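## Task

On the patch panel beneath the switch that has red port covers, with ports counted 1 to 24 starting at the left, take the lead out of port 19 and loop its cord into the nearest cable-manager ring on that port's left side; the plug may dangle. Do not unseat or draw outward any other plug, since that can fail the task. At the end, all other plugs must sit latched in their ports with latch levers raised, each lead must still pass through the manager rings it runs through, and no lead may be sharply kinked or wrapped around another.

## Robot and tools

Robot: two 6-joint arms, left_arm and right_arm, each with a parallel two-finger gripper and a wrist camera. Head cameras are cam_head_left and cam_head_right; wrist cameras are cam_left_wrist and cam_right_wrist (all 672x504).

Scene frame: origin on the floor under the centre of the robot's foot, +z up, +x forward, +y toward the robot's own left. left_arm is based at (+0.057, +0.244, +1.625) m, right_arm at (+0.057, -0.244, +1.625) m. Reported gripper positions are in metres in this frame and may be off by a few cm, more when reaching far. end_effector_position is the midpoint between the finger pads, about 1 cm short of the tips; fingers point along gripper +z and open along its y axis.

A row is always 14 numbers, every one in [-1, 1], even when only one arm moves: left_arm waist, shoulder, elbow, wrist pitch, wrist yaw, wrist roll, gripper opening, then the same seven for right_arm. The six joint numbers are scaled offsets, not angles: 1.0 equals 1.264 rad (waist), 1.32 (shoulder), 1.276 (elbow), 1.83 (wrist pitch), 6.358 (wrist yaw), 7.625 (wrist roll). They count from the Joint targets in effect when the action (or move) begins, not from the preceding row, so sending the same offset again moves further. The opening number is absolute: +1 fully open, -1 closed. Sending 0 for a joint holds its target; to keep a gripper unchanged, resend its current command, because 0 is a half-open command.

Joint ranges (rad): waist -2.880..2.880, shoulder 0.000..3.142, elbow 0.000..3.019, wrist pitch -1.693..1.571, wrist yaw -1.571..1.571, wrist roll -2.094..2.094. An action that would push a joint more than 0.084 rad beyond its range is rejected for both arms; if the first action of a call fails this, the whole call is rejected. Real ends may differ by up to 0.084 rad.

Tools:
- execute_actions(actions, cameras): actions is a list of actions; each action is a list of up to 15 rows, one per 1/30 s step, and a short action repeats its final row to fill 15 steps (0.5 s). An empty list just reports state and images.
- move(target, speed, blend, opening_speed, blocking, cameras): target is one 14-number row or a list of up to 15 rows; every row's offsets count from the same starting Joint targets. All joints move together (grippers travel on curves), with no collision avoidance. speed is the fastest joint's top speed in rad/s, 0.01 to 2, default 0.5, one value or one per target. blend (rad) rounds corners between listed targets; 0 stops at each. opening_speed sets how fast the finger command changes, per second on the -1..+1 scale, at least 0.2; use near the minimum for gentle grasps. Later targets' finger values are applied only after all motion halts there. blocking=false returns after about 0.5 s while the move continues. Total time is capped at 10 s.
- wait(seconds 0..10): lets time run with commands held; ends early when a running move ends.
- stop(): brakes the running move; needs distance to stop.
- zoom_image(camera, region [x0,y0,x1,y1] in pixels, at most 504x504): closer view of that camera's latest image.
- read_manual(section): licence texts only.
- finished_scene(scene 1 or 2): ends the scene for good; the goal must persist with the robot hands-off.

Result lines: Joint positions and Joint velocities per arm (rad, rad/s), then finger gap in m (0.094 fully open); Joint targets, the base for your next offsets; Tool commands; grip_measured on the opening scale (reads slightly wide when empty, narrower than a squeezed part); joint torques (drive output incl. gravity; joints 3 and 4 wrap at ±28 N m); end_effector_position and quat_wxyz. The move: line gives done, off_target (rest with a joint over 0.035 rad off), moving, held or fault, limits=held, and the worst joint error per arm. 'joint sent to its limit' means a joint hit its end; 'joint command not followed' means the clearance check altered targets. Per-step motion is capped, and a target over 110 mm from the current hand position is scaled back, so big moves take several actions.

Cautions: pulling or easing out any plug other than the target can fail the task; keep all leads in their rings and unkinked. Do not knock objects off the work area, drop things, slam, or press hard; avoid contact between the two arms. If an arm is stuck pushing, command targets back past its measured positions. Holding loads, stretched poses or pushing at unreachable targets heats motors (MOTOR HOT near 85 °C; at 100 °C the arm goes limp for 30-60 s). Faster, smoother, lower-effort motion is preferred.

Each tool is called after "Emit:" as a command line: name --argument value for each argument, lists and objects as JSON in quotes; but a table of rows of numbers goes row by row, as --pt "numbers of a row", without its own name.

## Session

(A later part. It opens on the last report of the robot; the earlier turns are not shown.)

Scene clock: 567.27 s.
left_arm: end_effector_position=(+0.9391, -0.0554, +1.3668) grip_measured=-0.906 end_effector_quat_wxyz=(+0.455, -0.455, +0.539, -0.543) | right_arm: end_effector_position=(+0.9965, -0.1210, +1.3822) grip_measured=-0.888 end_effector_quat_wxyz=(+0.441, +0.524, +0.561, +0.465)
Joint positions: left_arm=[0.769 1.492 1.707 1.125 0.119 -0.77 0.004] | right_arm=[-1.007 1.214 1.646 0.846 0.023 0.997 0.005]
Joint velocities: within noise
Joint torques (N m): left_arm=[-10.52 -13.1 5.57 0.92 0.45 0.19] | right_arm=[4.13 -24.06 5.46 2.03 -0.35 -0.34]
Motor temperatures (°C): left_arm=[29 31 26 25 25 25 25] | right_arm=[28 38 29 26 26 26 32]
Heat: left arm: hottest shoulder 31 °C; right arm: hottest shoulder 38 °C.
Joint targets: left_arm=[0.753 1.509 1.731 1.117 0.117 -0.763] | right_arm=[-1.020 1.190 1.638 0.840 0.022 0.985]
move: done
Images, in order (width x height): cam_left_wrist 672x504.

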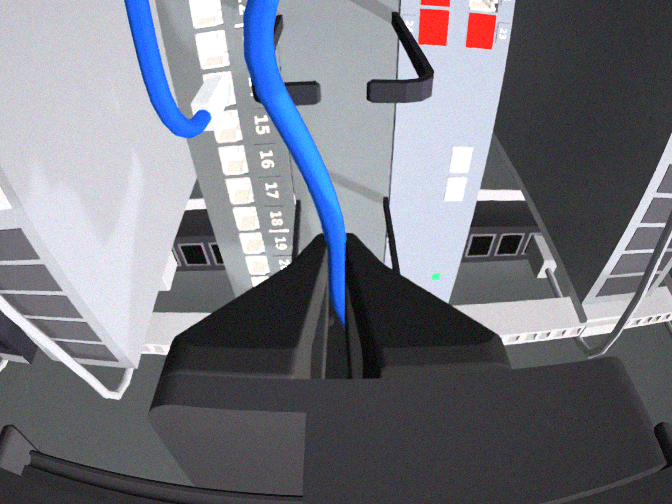

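Emit:
move --target '[-0.0095,0.0386,0.1465,-0.0727,0,0.0008,-0.94,0,0,0,0,0,0,-0.95]' --speed 0.1 --cameras '["cam_left_wrist","cam_right_wrist","cam_head_left"]'

Emit:
zoom_image --camera "cam_left_wrist" --region '[230, 130, 490, 390]'

Scene clock: 583.10 s.
left_arm: end_effector_position=(+0.9809, -0.0608, +1.3655) grip_measured=-0.908 end_effector_quat_wxyz=(+0.451, -0.456, +0.541, -0.544) | right_arm: end_effector_position=(+0.9980, -0.1239, +1.3859) grip_measured=-0.888 end_effector_quat_wxyz=(+0.443, +0.524, +0.559, +0.465)
Joint positions: left_arm=[0.764 1.545 1.879 0.997 0.118 -0.768 0.004] | right_arm=[-1.007 1.208 1.646 0.846 0.025 0.996 0.005]
Joint velocities: within noise
Joint torques (N m): left_arm=[-11.87 -13.68 7.39 0.69 0.52 0.18] | right_arm=[3.96 -23.65 5.6 2 -0.44 -0.34]
Motor temperatures (°C): left_arm=[29 31 26 25 25 25 26] | right_arm=[28 38 29 26 26 26 32]
Heat: left arm: hottest shoulder 31 °C; right arm: hottest shoulder 38 °C.
Joint targets: left_arm=[0.741 1.560 1.918 0.984 0.118 -0.756] | right_arm=[-1.021 1.190 1.638 0.840 0.022 0.985]
move: off_target (left_arm); left_arm: the elbow is farthest, 0.038 rad from its target
Images, in order (width x height): cam_head_left 672x504, cam_left_wrist 672x504, cam_right_wrist 672x504.

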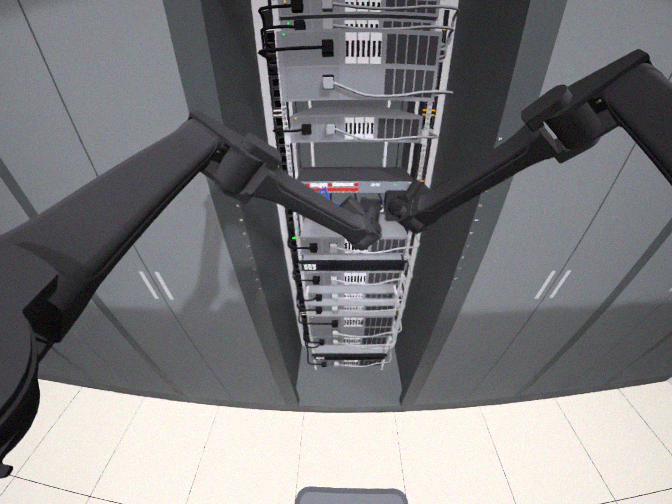

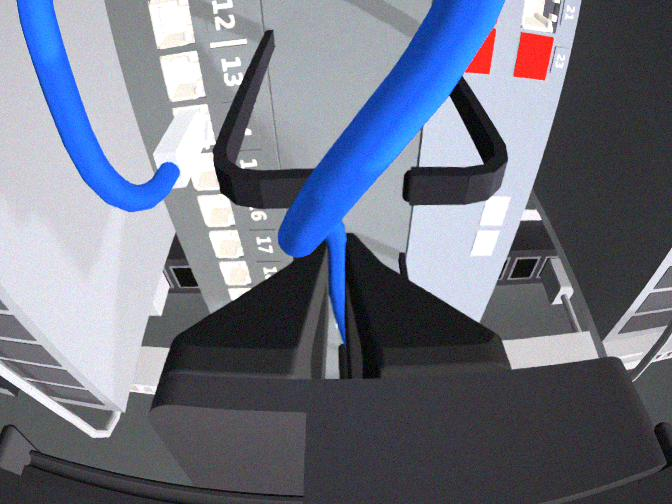

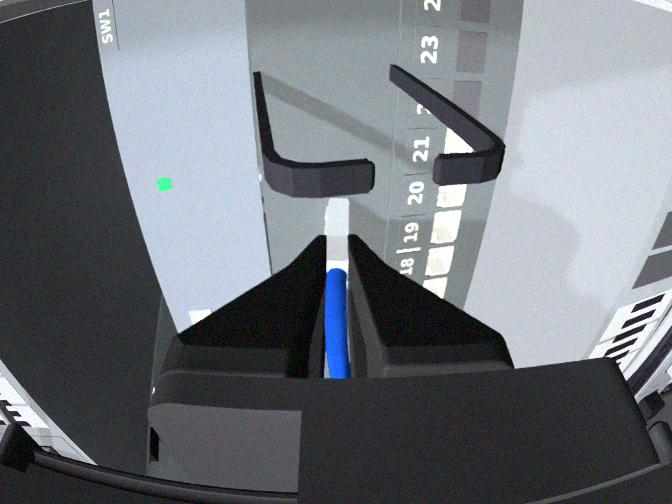

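Scaled by 1.938 from the camera's 672x504 image, which has a finer 960x720 frame.

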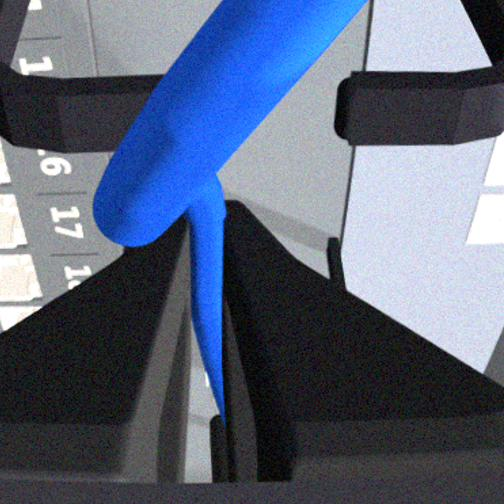

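Emit:
wait --seconds 0.1

Emit:
zoom_image --camera "cam_head_left" --region '[290, 170, 440, 280]'

Emit:
zoom_image --camera "cam_head_right" --region '[260, 170, 410, 280]'

Scene clock: 590.30 s.
left_arm: end_effector_position=(+0.9810, -0.0609, +1.3654) grip_measured=-0.908 end_effector_quat_wxyz=(+0.451, -0.456, +0.541, -0.544) | right_arm: end_effector_position=(+0.9980, -0.1239, +1.3859) grip_measured=-0.888 end_effector_quat_wxyz=(+0.443, +0.524, +0.559, +0.465)
Joint positions: left_arm=[0.764 1.545 1.88 0.996 0.118 -0.767 0.004] | right_arm=[-1.007 1.208 1.646 0.846 0.025 0.996 0.005]
Joint velocities: within noise
Joint torques (N m): left_arm=[-11.16 -13.63 7.36 0.8 0.5 0.21] | right_arm=[3.78 -23.59 5.55 2.06 -0.45 -0.35]
Motor temperatures (°C): left_arm=[29 31 26 25 25 25 26] | right_arm=[28 37 29 26 26 26 32]
Heat: left arm: hottest shoulder 31 °C; right arm: hottest shoulder 37 °C.
Joint targets: left_arm=[0.741 1.560 1.919 0.984 0.118 -0.757] | right_arm=[-1.021 1.190 1.638 0.840 0.022 0.985]
Tool commands: left_gripper/opening=-0.94 right_gripper/opening=-0.95
wait: 0.10 s; at rest from the start

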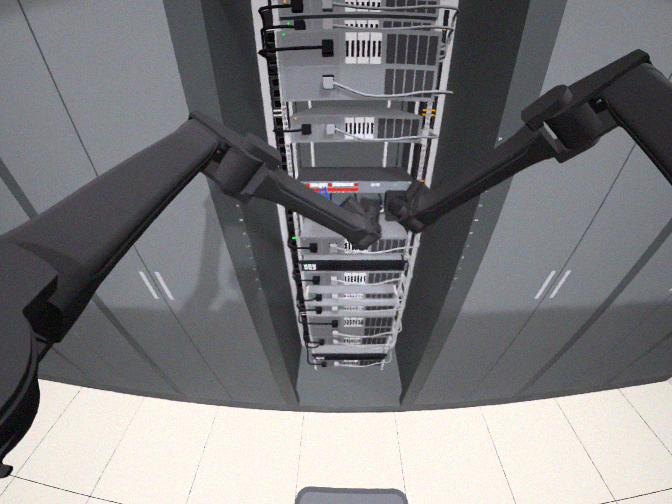

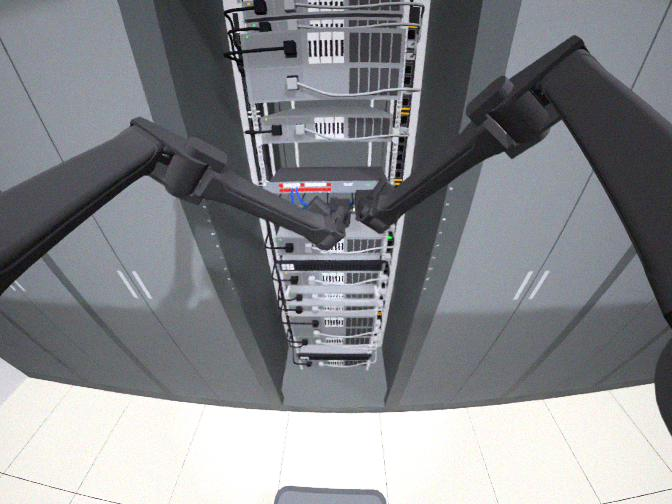

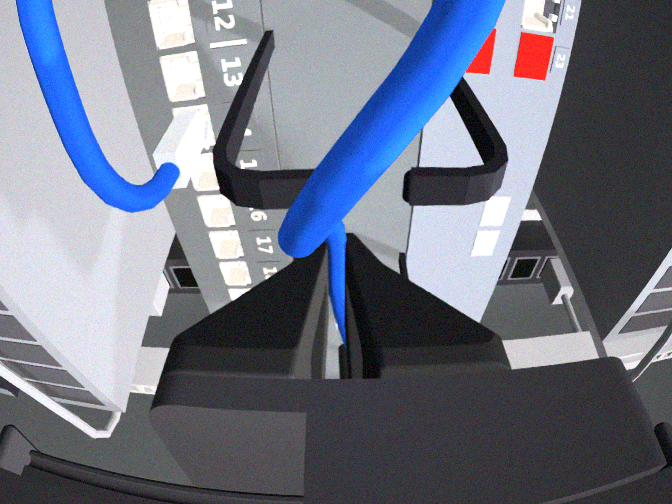

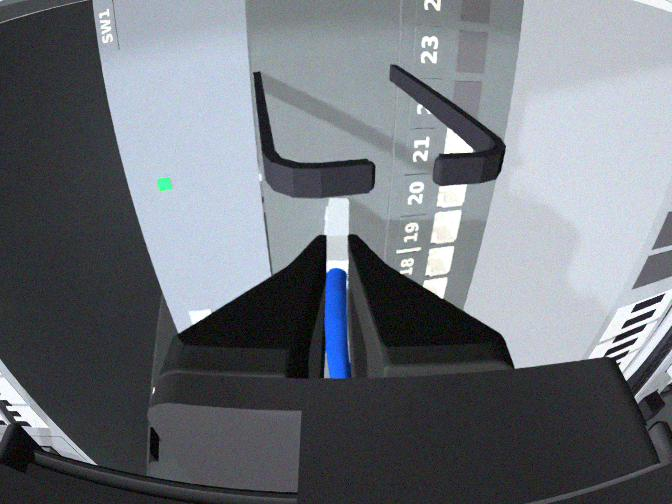

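Scaled by 3.360 from the camera's 672x504 image, which has a finer 960x720 frame.

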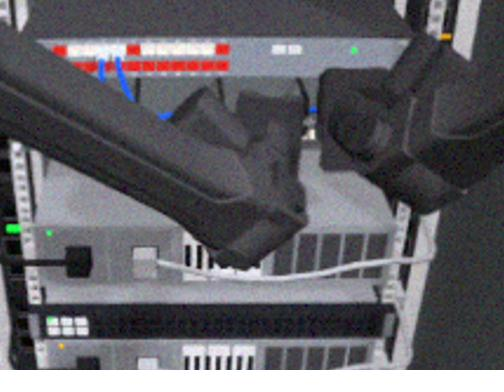

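Scaled by 3.360 from the camera's 672x504 image, which has a finer 960x720 frame.

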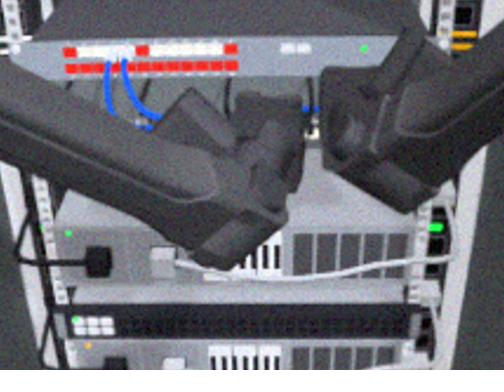

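Emit:
move --target '[0,0,0,0,0,0,-0.94,0,0,0,0,0,0,-0.5]' --opening_speed 0.3 --cameras '["cam_left_wrist","cam_right_wrist"]'

Emit:
zoom_image --camera "cam_right_wrist" --region '[200, 150, 460, 390]'

Scene clock: 597.43 s.
left_arm: end_effector_position=(+0.9795, -0.0645, +1.3644) grip_measured=-0.908 end_effector_quat_wxyz=(+0.449, -0.456, +0.542, -0.545) | right_arm: end_effector_position=(+0.9981, -0.1241, +1.3861) grip_measured=-0.503 end_effector_quat_wxyz=(+0.443, +0.524, +0.559, +0.465)
Joint positions: left_arm=[0.76 1.549 1.88 0.994 0.118 -0.765 0.004] | right_arm=[-1.007 1.208 1.646 0.846 0.025 0.996 0.023]
Joint velocities: within noise
Joint torques (N m): left_arm=[-11.05 -13.68 7.19 0.9 0.46 0.17] | right_arm=[3.78 -23.59 5.57 2.02 -0.44 -0.34]
Motor temperatures (°C): left_arm=[29 31 27 25 25 25 26] | right_arm=[28 37 29 26 26 26 32]
Heat: left arm: hottest shoulder 31 °C; right arm: hottest shoulder 37 °C.
Joint targets: left_arm=[0.741 1.560 1.919 0.985 0.118 -0.756] | right_arm=[-1.021 1.190 1.638 0.840 0.022 0.985]
move: off_target (left_arm); left_arm: the elbow is farthest, 0.039 rad from its target
Images, in order (width x height): cam_left_wrist 672x504, cam_right_wrist 672x504.

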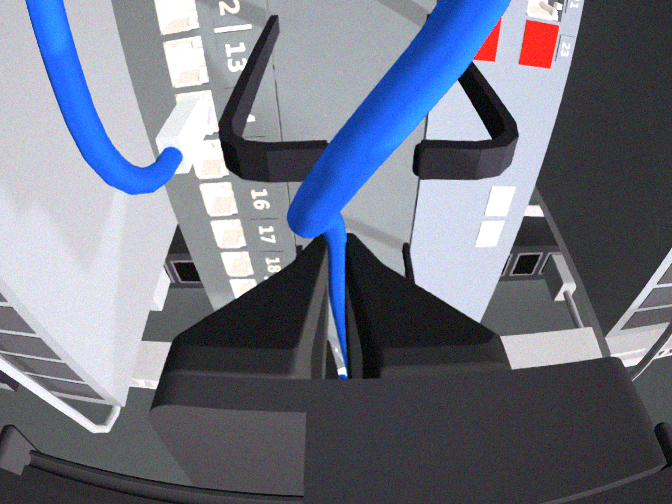

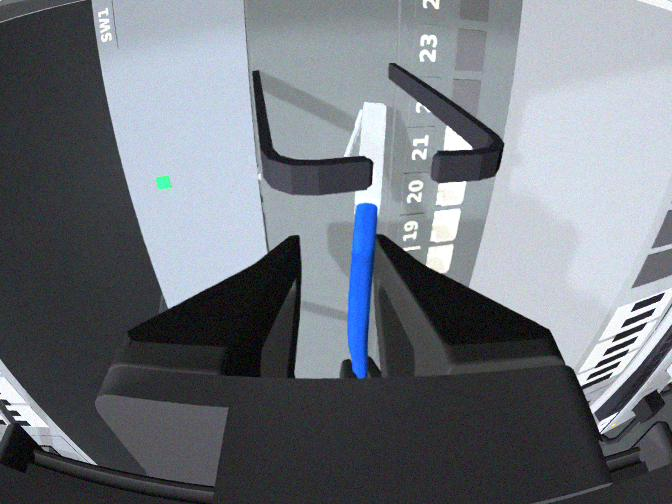

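Scaled by 1.938 from the camera's 672x504 image, which has a finer 960x720 frame.

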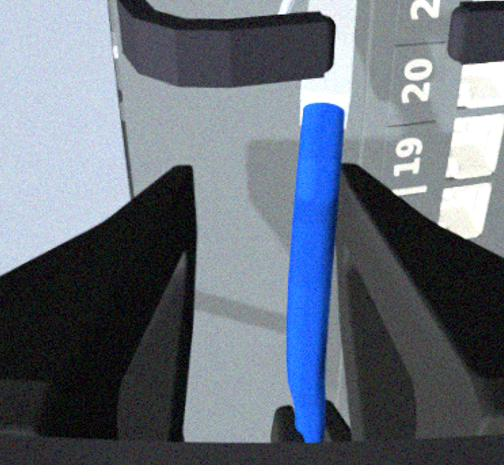

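Emit:
move --target '[0,0,0,0,0,0,-0.94,0,-0.0682,-0.2234,0.1224,0,0,-0.5]' --speed 0.2 --cameras '["cam_left_wrist","cam_right_wrist"]'

Emit:
zoom_image --camera "cam_right_wrist" --region '[200, 60, 500, 360]'

Scene clock: 609.30 s.
left_arm: end_effector_position=(+0.9795, -0.0645, +1.3644) grip_measured=-0.908 end_effector_quat_wxyz=(+0.449, -0.456, +0.542, -0.545) | right_arm: end_effector_position=(+0.9185, -0.1209, +1.3844) grip_measured=-0.502 end_effector_quat_wxyz=(+0.443, +0.524, +0.559, +0.465)
Joint positions: left_arm=[0.76 1.549 1.88 0.994 0.118 -0.765 0.004] | right_arm=[-1.007 1.125 1.363 1.046 0.025 0.996 0.023]
Joint velocities: within noise
Joint torques (N m): left_arm=[-11.28 -14.15 7.31 0.88 0.52 0.21] | right_arm=[3.6 -21.83 3.78 2.92 -0.45 -0.35]
Motor temperatures (°C): left_arm=[29 31 27 25 25 25 26] | right_arm=[28 36 29 26 26 26 31]
Heat: left arm: hottest shoulder 31 °C; right arm: hottest shoulder 36 °C.
Joint targets: left_arm=[0.741 1.560 1.919 0.985 0.118 -0.757] | right_arm=[-1.021 1.100 1.354 1.063 0.022 0.985]
move: off_target (left_arm); left_arm: the elbow is farthest, 0.039 rad from its target
Images, in order (width x height): cam_left_wrist 672x504, cam_right_wrist 672x504.

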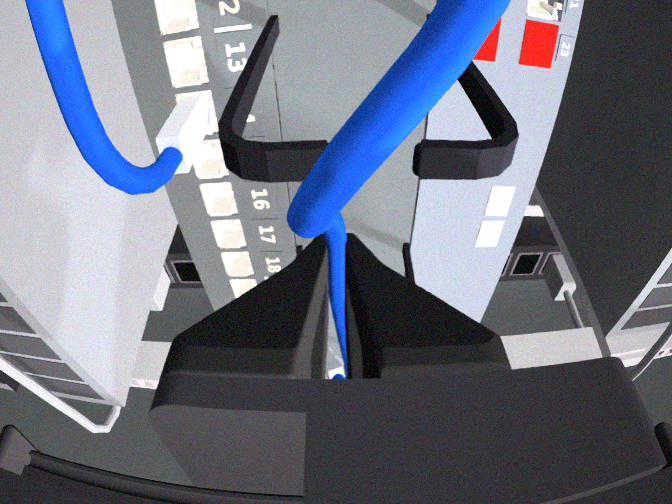

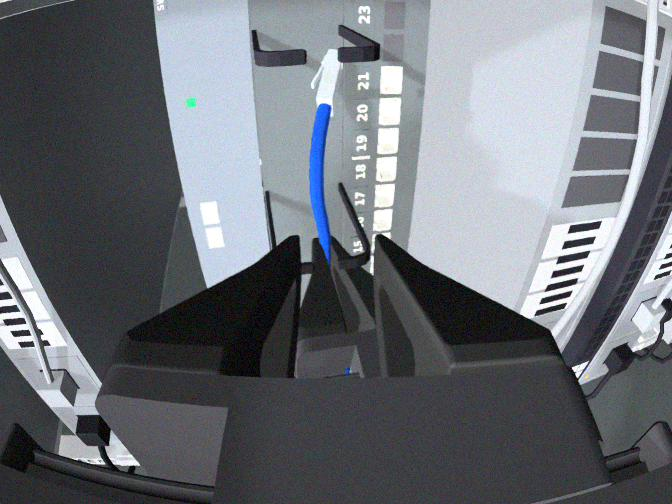

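Scaled by 1.680 from the camera's 672x504 image, which has a finer 960x720 frame.

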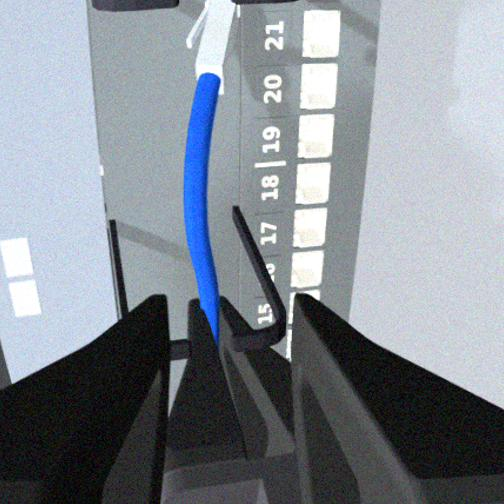

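Emit:
move --target '[0.0388,-0.004,-0.062,0.0268,0,0,-0.94,0,0,0,0,0,0,-0.5]' --speed 0.1 --cameras '["cam_left_wrist","cam_right_wrist"]'

Emit:
zoom_image --camera "cam_right_wrist" --region '[200, 60, 500, 360]'

Scene clock: 626.53 s.
left_arm: end_effector_position=(+0.9657, -0.0674, +1.3539) grip_measured=-0.908 end_effector_quat_wxyz=(+0.447, -0.453, +0.550, -0.541) | right_arm: end_effector_position=(+0.9181, -0.1210, +1.3845) grip_measured=-0.502 end_effector_quat_wxyz=(+0.443, +0.524, +0.559, +0.465)
Joint positions: left_arm=[0.771 1.549 1.842 1.019 0.118 -0.764 0.004] | right_arm=[-1.007 1.124 1.361 1.048 0.025 0.996 0.023]
Joint velocities: within noise
Joint torques (N m): left_arm=[-8.18 -14.33 3.85 1.76 0.5 0.19] | right_arm=[3.49 -21.95 3.86 2.86 -0.44 -0.36]
Motor temperatures (°C): left_arm=[29 31 27 25 25 25 27] | right_arm=[28 37 28 26 26 26 31]
Heat: left arm: hottest shoulder 31 °C; right arm: hottest shoulder 37 °C.
Joint targets: left_arm=[0.790 1.554 1.839 1.033 0.118 -0.756] | right_arm=[-1.021 1.100 1.353 1.064 0.022 0.985]
move: done
Images, in order (width x height): cam_left_wrist 672x504, cam_right_wrist 672x504.

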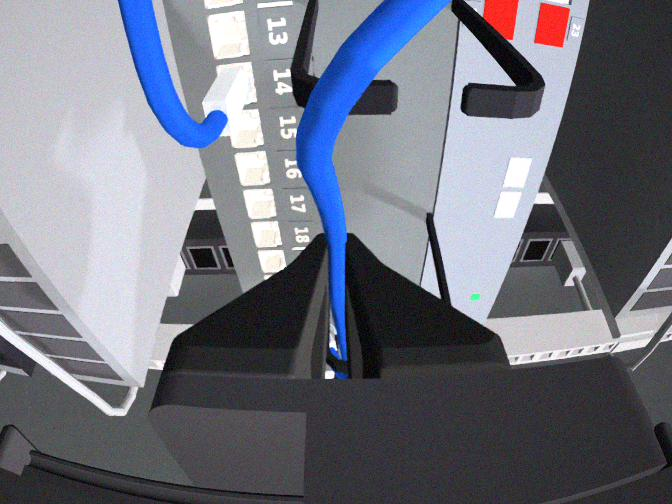

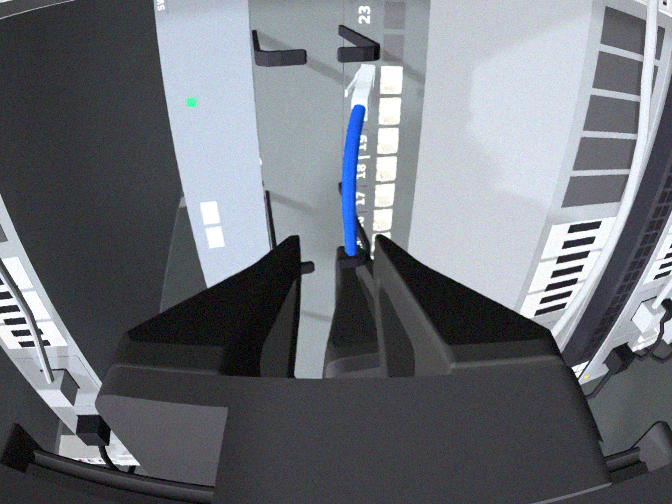

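Scaled by 1.680 from the camera's 672x504 image, which has a finer 960x720 frame.

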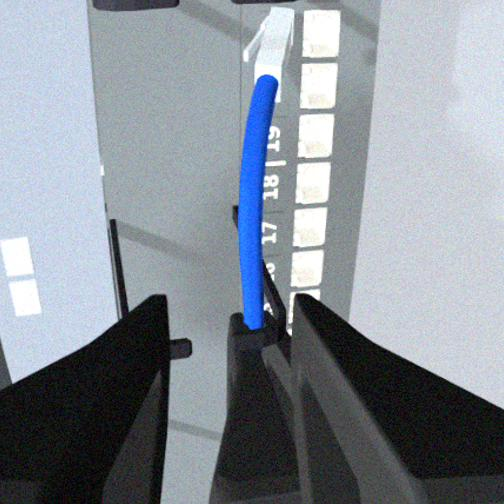

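Emit:
move --target '[0,0,0,0,0,0,-0.6,0,0,0,0,0,0,-0.5]' --opening_speed 0.25 --cameras '["cam_left_wrist","cam_right_wrist"]'

Emit:
zoom_image --camera "cam_right_wrist" --region '[200, 60, 500, 360]'

Scene clock: 631.80 s.
left_arm: end_effector_position=(+0.9654, -0.0674, +1.3536) grip_measured=-0.604 end_effector_quat_wxyz=(+0.447, -0.453, +0.550, -0.541) | right_arm: end_effector_position=(+0.9180, -0.1210, +1.3844) grip_measured=-0.502 end_effector_quat_wxyz=(+0.443, +0.524, +0.559, +0.465)
Joint positions: left_arm=[0.771 1.549 1.841 1.02 0.118 -0.764 0.019] | right_arm=[-1.007 1.124 1.361 1.048 0.025 0.996 0.023]
Joint velocities: within noise
Joint torques (N m): left_arm=[-7.82 -14.1 4.01 1.65 0.49 0.17] | right_arm=[3.31 -22.07 3.9 2.85 -0.44 -0.33]
Motor temperatures (°C): left_arm=[29 31 27 25 25 25 27] | right_arm=[28 37 28 26 26 26 30]
Heat: left arm: hottest shoulder 31 °C; right arm: hottest shoulder 37 °C.
Joint targets: left_arm=[0.790 1.554 1.839 1.034 0.118 -0.757] | right_arm=[-1.021 1.100 1.353 1.064 0.022 0.985]
move: done
Images, in order (width x height): cam_left_wrist 672x504, cam_right_wrist 672x504.

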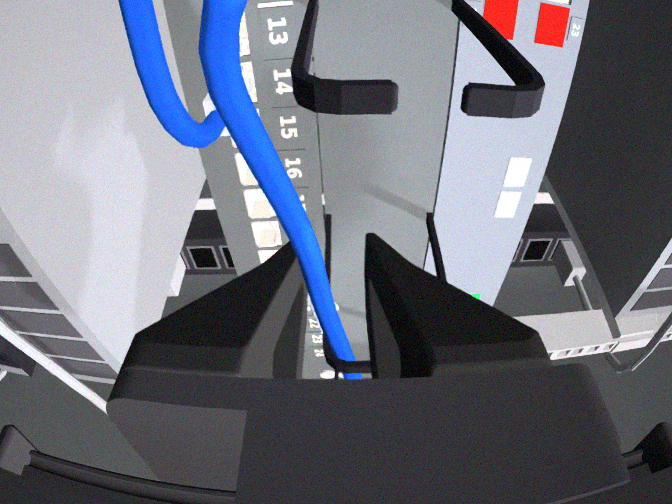

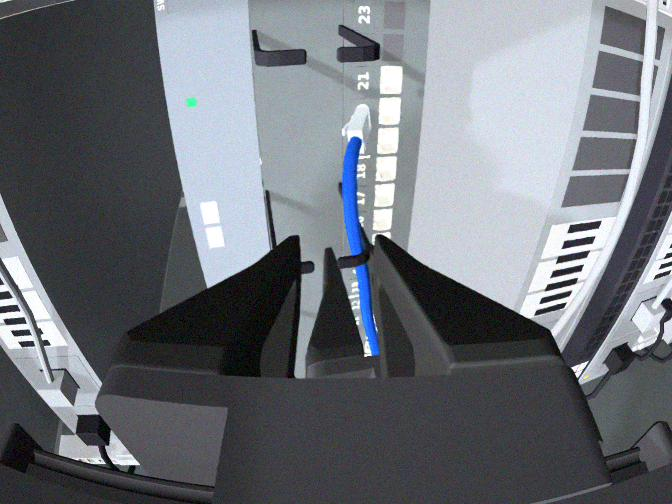

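Scaled by 1.680 from the camera's 672x504 image, which has a finer 960x720 frame.

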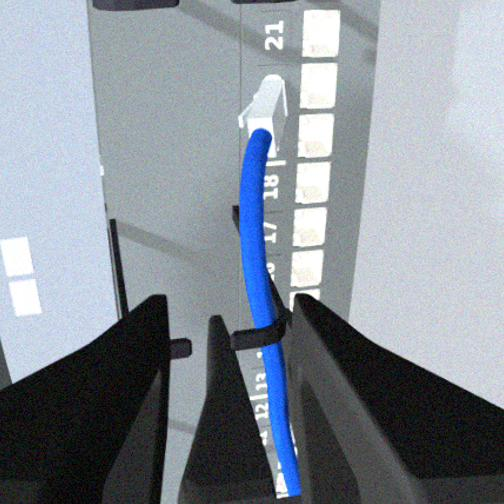

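Emit:
move --target '[0.008,-0.0553,-0.1873,0.1098,0,-0.004,-0.55,0,0,0,0,0,0,-0.5]' --speed 0.15 --cameras '["cam_left_wrist","cam_right_wrist"]'

Scene clock: 639.47 s.
left_arm: end_effector_position=(+0.8995, -0.0627, +1.3511) grip_measured=-0.553 end_effector_quat_wxyz=(+0.451, -0.456, +0.544, -0.541) | right_arm: end_effector_position=(+0.9180, -0.1210, +1.3844) grip_measured=-0.502 end_effector_quat_wxyz=(+0.443, +0.524, +0.559, +0.465)
Joint positions: left_arm=[0.781 1.498 1.606 1.219 0.118 -0.778 0.021] | right_arm=[-1.007 1.124 1.361 1.048 0.025 0.996 0.023]
Joint velocities: within noise
Joint torques (N m): left_arm=[-7.47 -15.15 2.67 1.62 0.5 -0.01] | right_arm=[3.37 -22.01 3.84 2.82 -0.45 -0.35]
Motor temperatures (°C): left_arm=[29 31 27 25 25 25 26] | right_arm=[28 37 28 26 26 26 30]
Heat: left arm: hottest shoulder 31 °C; right arm: hottest shoulder 37 °C.
Joint targets: left_arm=[0.800 1.481 1.601 1.234 0.118 -0.787] | right_arm=[-1.021 1.100 1.353 1.064 0.022 0.985]
move: done
Images, in order (width x height): cam_left_wrist 672x504, cam_right_wrist 672x504.

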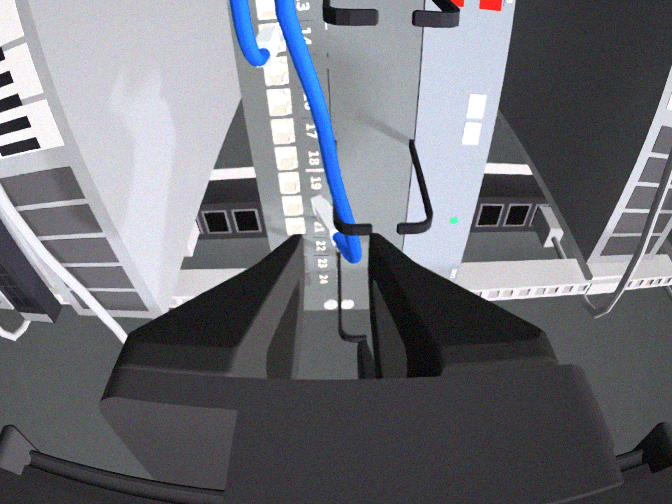

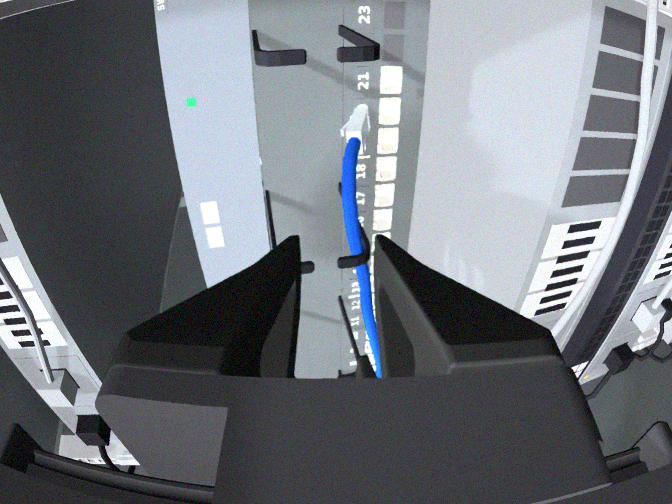

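Emit:
zoom_image --camera "cam_left_wrist" --region '[240, 100, 440, 300]'

Emit:
zoom_image --camera "cam_right_wrist" --region '[270, 90, 430, 390]'

Scaled by 2.520 from the camera's 672x504 image, which has a finer 960x720 frame.

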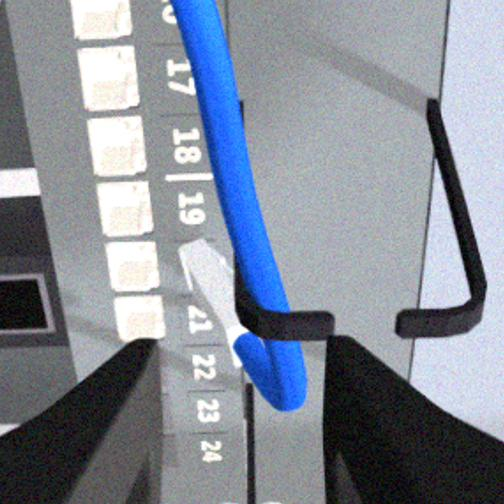

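Scaled by 1.680 from the camera's 672x504 image, which has a finer 960x720 frame.

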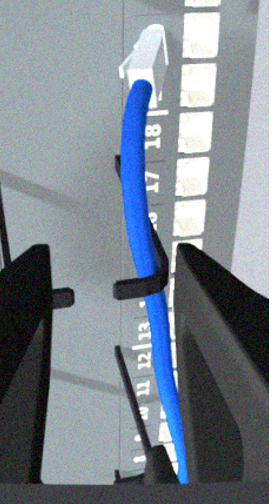

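Emit:
move --target '[0.1028,-0.1788,-0.2539,0.0744,-0.0038,-0.0187,-0.4,0,0,0,0,0,0,-0.5]' --speed 0.3 --cameras '["cam_left_wrist","cam_right_wrist"]'

Emit:
zoom_image --camera "cam_left_wrist" --region '[190, 0, 440, 250]'

Emit:
zoom_image --camera "cam_left_wrist" --region '[190, 180, 440, 400]'

Scene clock: 646.00 s.
left_arm: end_effector_position=(+0.8584, +0.0489, +1.3814) grip_measured=-0.403 end_effector_quat_wxyz=(+0.465, -0.475, +0.529, -0.526) | right_arm: end_effector_position=(+0.9180, -0.1210, +1.3844) grip_measured=-0.502 end_effector_quat_wxyz=(+0.443, +0.524, +0.559, +0.465)
Joint positions: left_arm=[0.915 1.257 1.282 1.356 0.095 -0.92 0.028] | right_arm=[-1.007 1.124 1.361 1.048 0.025 0.996 0.023]
Joint velocities: within noise
Joint torques (N m): left_arm=[-3.84 -14.74 2.36 2 0.35 -0.04] | right_arm=[3.25 -21.83 3.88 2.84 -0.42 -0.34]
Motor temperatures (°C): left_arm=[29 31 27 25 25 25 26] | right_arm=[28 37 28 26 26 26 30]
Heat: left arm: hottest shoulder 31 °C; right arm: hottest shoulder 37 °C.
Joint targets: left_arm=[0.930 1.245 1.277 1.370 0.093 -0.929] | right_arm=[-1.021 1.100 1.353 1.064 0.022 0.985]
move: done
Images, in order (width x height): cam_left_wrist 672x504, cam_right_wrist 672x504.

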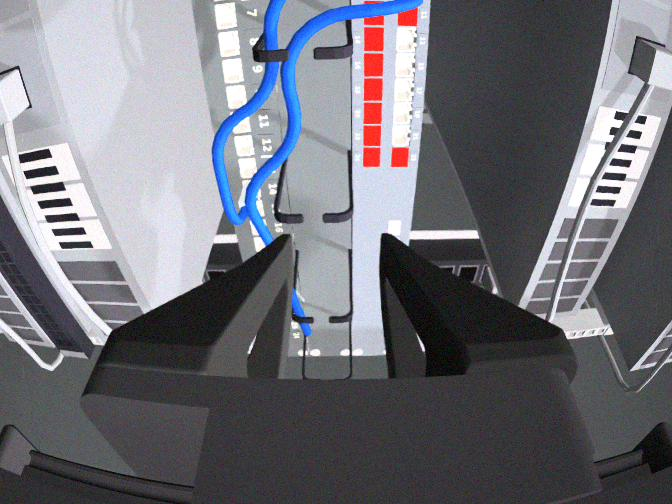

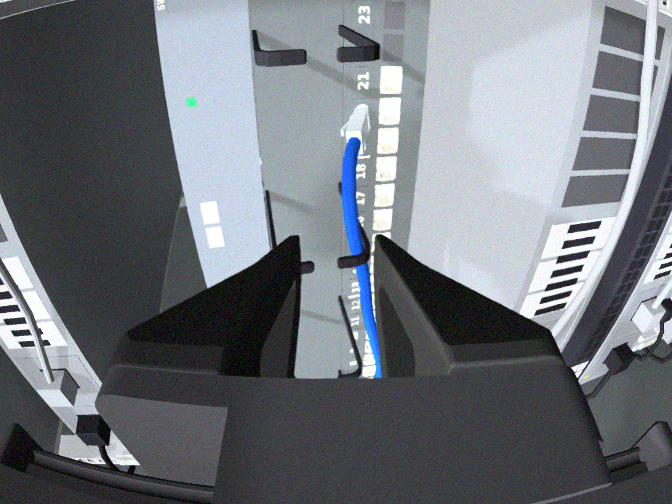

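Scaled by 2.016 from the camera's 672x504 image, which has a finer 960x720 frame.

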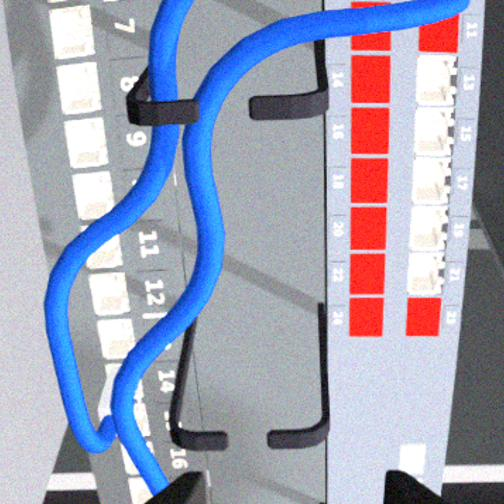

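Scaled by 2.016 from the camera's 672x504 image, which has a finer 960x720 frame.

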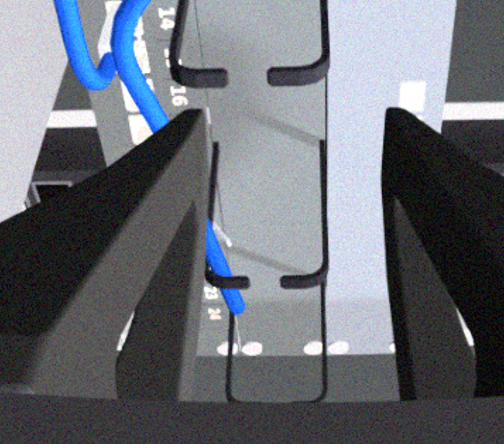

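Emit:
zoom_image --camera "cam_left_wrist" --region '[240, 20, 370, 100]'

Scaled by 3.877 from the camera's 672x504 image, which has a finer 960x720 frame.

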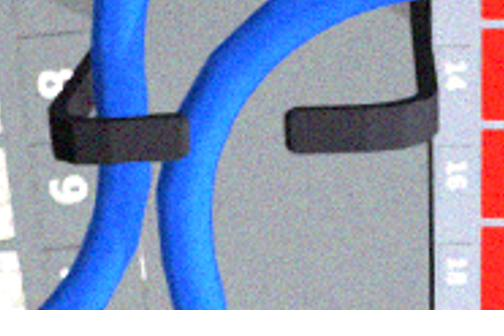

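Emit:
zoom_image --camera "cam_left_wrist" --region '[200, 150, 300, 250]'

Scaled by 5.040 from the camera's 672x504 image, which has a finer 960x720 frame.

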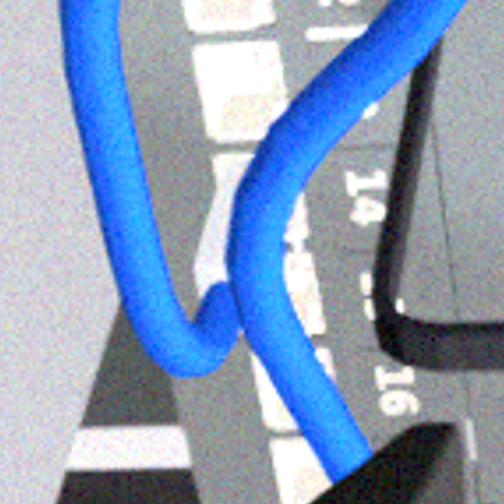

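Emit:
move --pt "0 0 0 0 0 0 -0.4 0.01 0.02 -0.16 0.13 0 0 -0.5" --pt "0 0 0 0 0 0 -0.4 0.0372 0.0583 -0.2226 0.2519 -0.0044 -0.2062 -0.5" --speed '[0.3,0.7]' --blend 0.05

Emit:
zoom_image --camera "cam_right_wrist" --region '[0, 0, 260, 200]'

Emit:
zoom_image --camera "cam_right_wrist" --region '[200, 50, 420, 200]'

Scene clock: 662.47 s.
left_arm: end_effector_position=(+0.8582, +0.0488, +1.3813) grip_measured=-0.403 end_effector_quat_wxyz=(+0.465, -0.476, +0.529, -0.527) | right_arm: end_effector_position=(+0.8077, -0.1116, +1.3904) grip_measured=-0.502 end_effector_quat_wxyz=(+0.693, -0.001, +0.721, +0.002)
Joint positions: left_arm=[0.915 1.257 1.281 1.356 0.095 -0.922 0.028] | right_arm=[-0.996 1.158 1.077 1.508 -0.002 -0.572 0.023]
Joint velocities: within noise
Joint torques (N m): left_arm=[-3.43 -15.03 2.29 1.95 0.36 -0.01] | right_arm=[7.24 -15.09 0.95 2.91 -0.49 -0.31]
Motor temperatures (°C): left_arm=[29 32 26 25 25 25 26] | right_arm=[28 37 28 26 26 26 30]
Heat: left arm: hottest shoulder 32 °C; right arm: hottest shoulder 37 °C.
Joint targets: left_arm=[0.930 1.245 1.277 1.370 0.093 -0.930] | right_arm=[-0.974 1.177 1.069 1.525 -0.006 -0.587]
move: done

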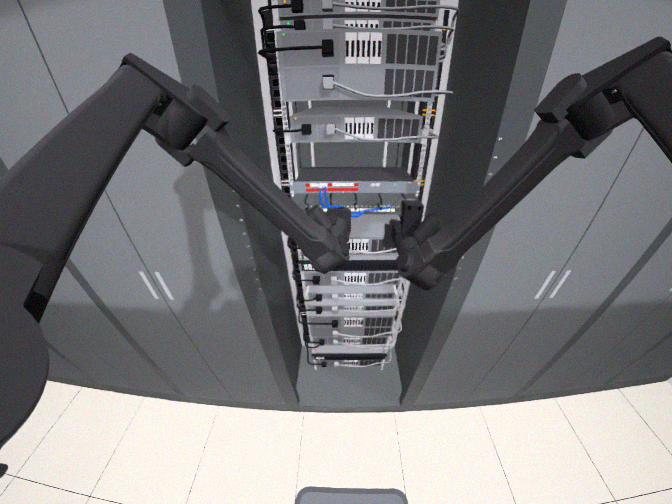

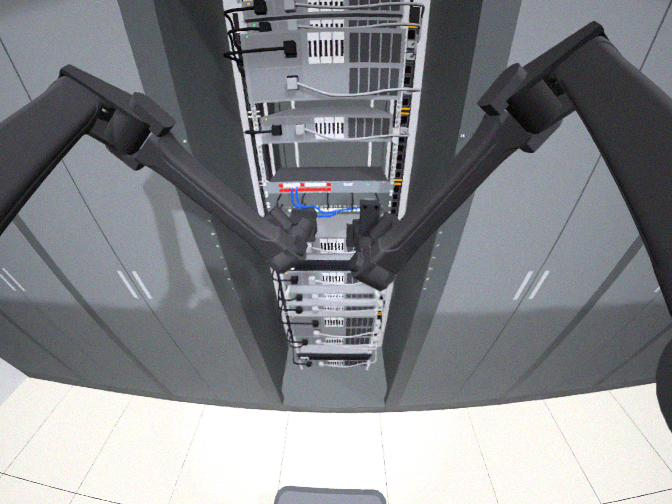

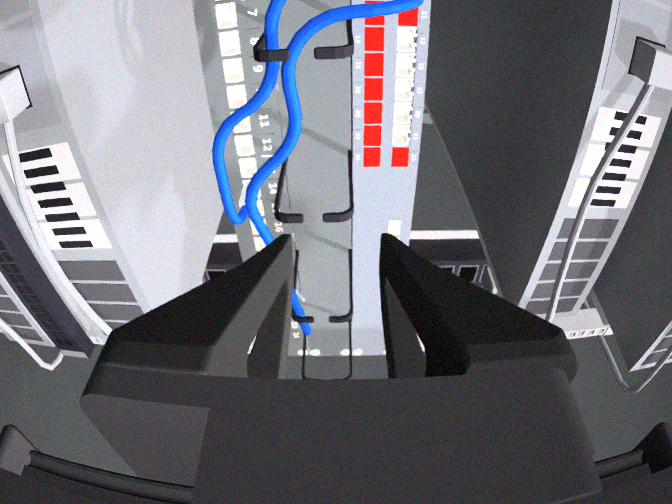

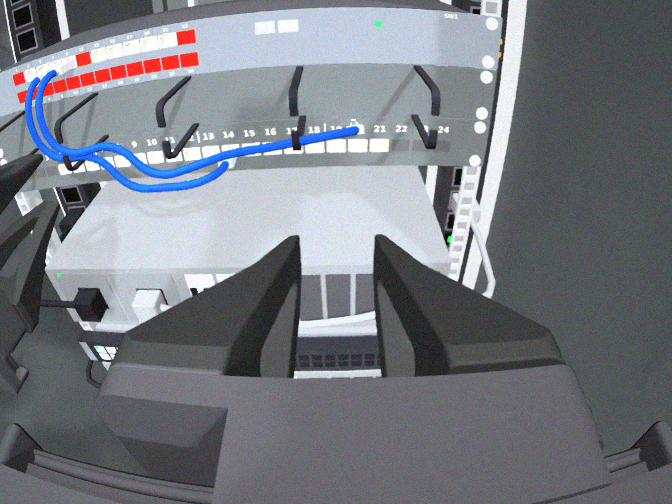

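Scaled by 1.938 from the camera's 672x504 image, which has a finer 960x720 frame.

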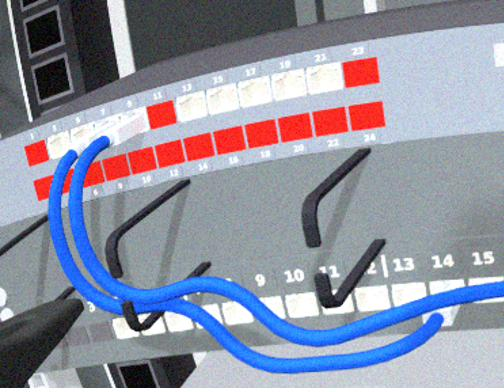

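Scaled by 2.291 from the camera's 672x504 image, which has a finer 960x720 frame.

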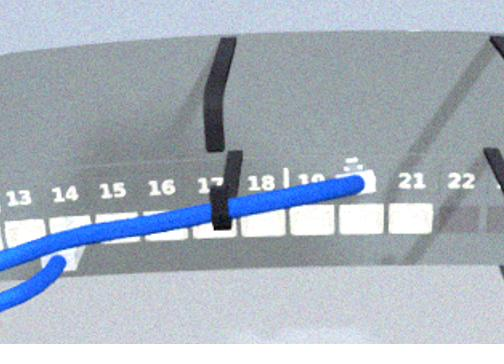

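Emit:
zoom_image --camera "cam_right_wrist" --region '[200, 130, 260, 190]'

Emit:
zoom_image --camera "cam_right_wrist" --region '[10, 50, 110, 180]'

Scaled by 8.400 from the camera's 672x504 image, which has a finer 960x720 frame.

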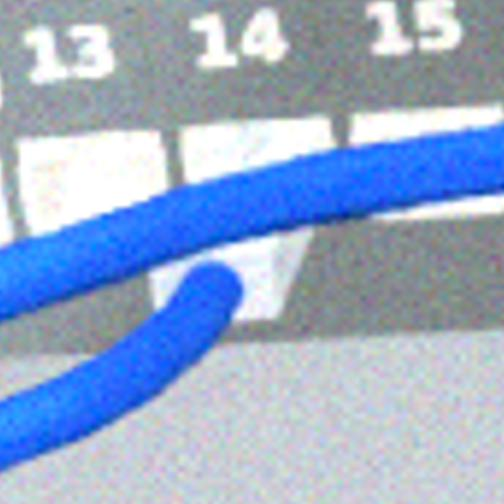

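Scaled by 3.877 from the camera's 672x504 image, which has a finer 960x720 frame.

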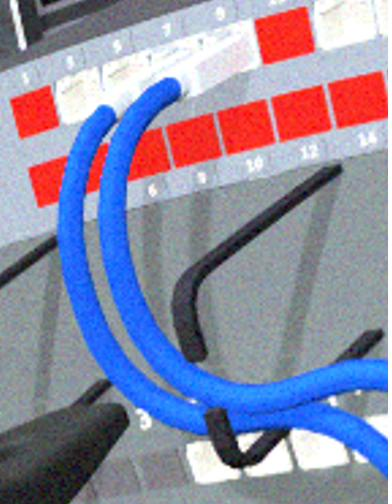

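Emit:
move --pt "0 0.1894 0.0674 -0.3645 -0.042 0 0 0 0 0 0 0 0 -0.5" --pt "0.6986 0.1894 0.0674 -0.3645 -0.042 0.1091 0 0 0 0 0 0 0 -0.5" --speed 0.8 --blend 0.1 --cameras '["cam_head_left","cam_head_right"]'

Emit:
zoom_image --camera "cam_head_right" --region '[260, 170, 410, 280]'

Emit:
zoom_image --camera "cam_head_left" --region '[290, 170, 440, 280]'

Scene clock: 692.77 s.
left_arm: end_effector_position=(+0.6804, +0.4803, +1.0583) grip_measured=-0.003 end_effector_quat_wxyz=(+0.322, -0.082, +0.922, +0.198) | right_arm: end_effector_position=(+0.8074, -0.1115, +1.3905) grip_measured=-0.502 end_effector_quat_wxyz=(+0.693, -0.001, +0.721, +0.002)
Joint positions: left_arm=[1.821 1.492 1.353 0.711 -0.174 -0.107 0.047] | right_arm=[-0.995 1.158 1.076 1.509 -0.003 -0.574 0.023]
Joint velocities: within noise
Joint torques (N m): left_arm=[4.66 -14.92 2.04 1.02 -0.17 0.07] | right_arm=[7.06 -15.27 1.1 2.88 -0.48 -0.3]
Motor temperatures (°C): left_arm=[29 33 26 25 25 25 26] | right_arm=[28 35 27 26 26 26 30]
Heat: left arm: hottest shoulder 33 °C; right arm: hottest shoulder 35 °C.
Joint targets: left_arm=[1.813 1.496 1.363 0.704 -0.174 -0.098] | right_arm=[-0.974 1.177 1.069 1.524 -0.006 -0.587]
move: done
Images, in order (width x height): cam_head_left 672x504, cam_head_right 672x504.

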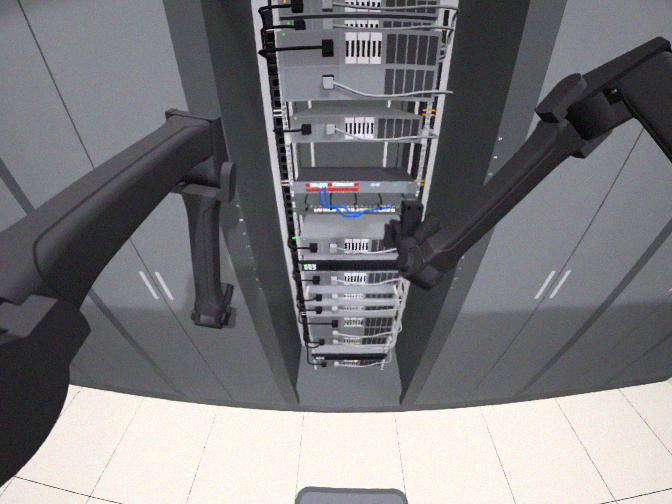

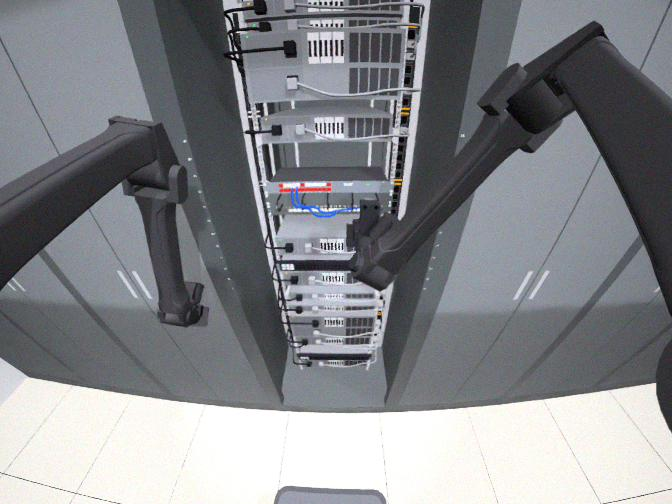

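Scaled by 3.360 from the camera's 672x504 image, which has a finer 960x720 frame.

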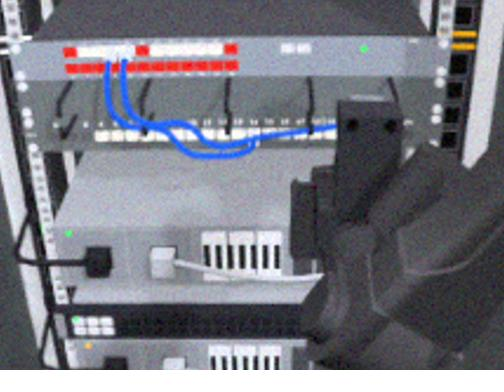

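Scaled by 3.360 from the camera's 672x504 image, which has a finer 960x720 frame.

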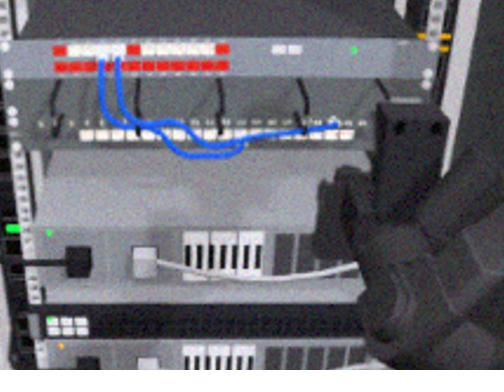

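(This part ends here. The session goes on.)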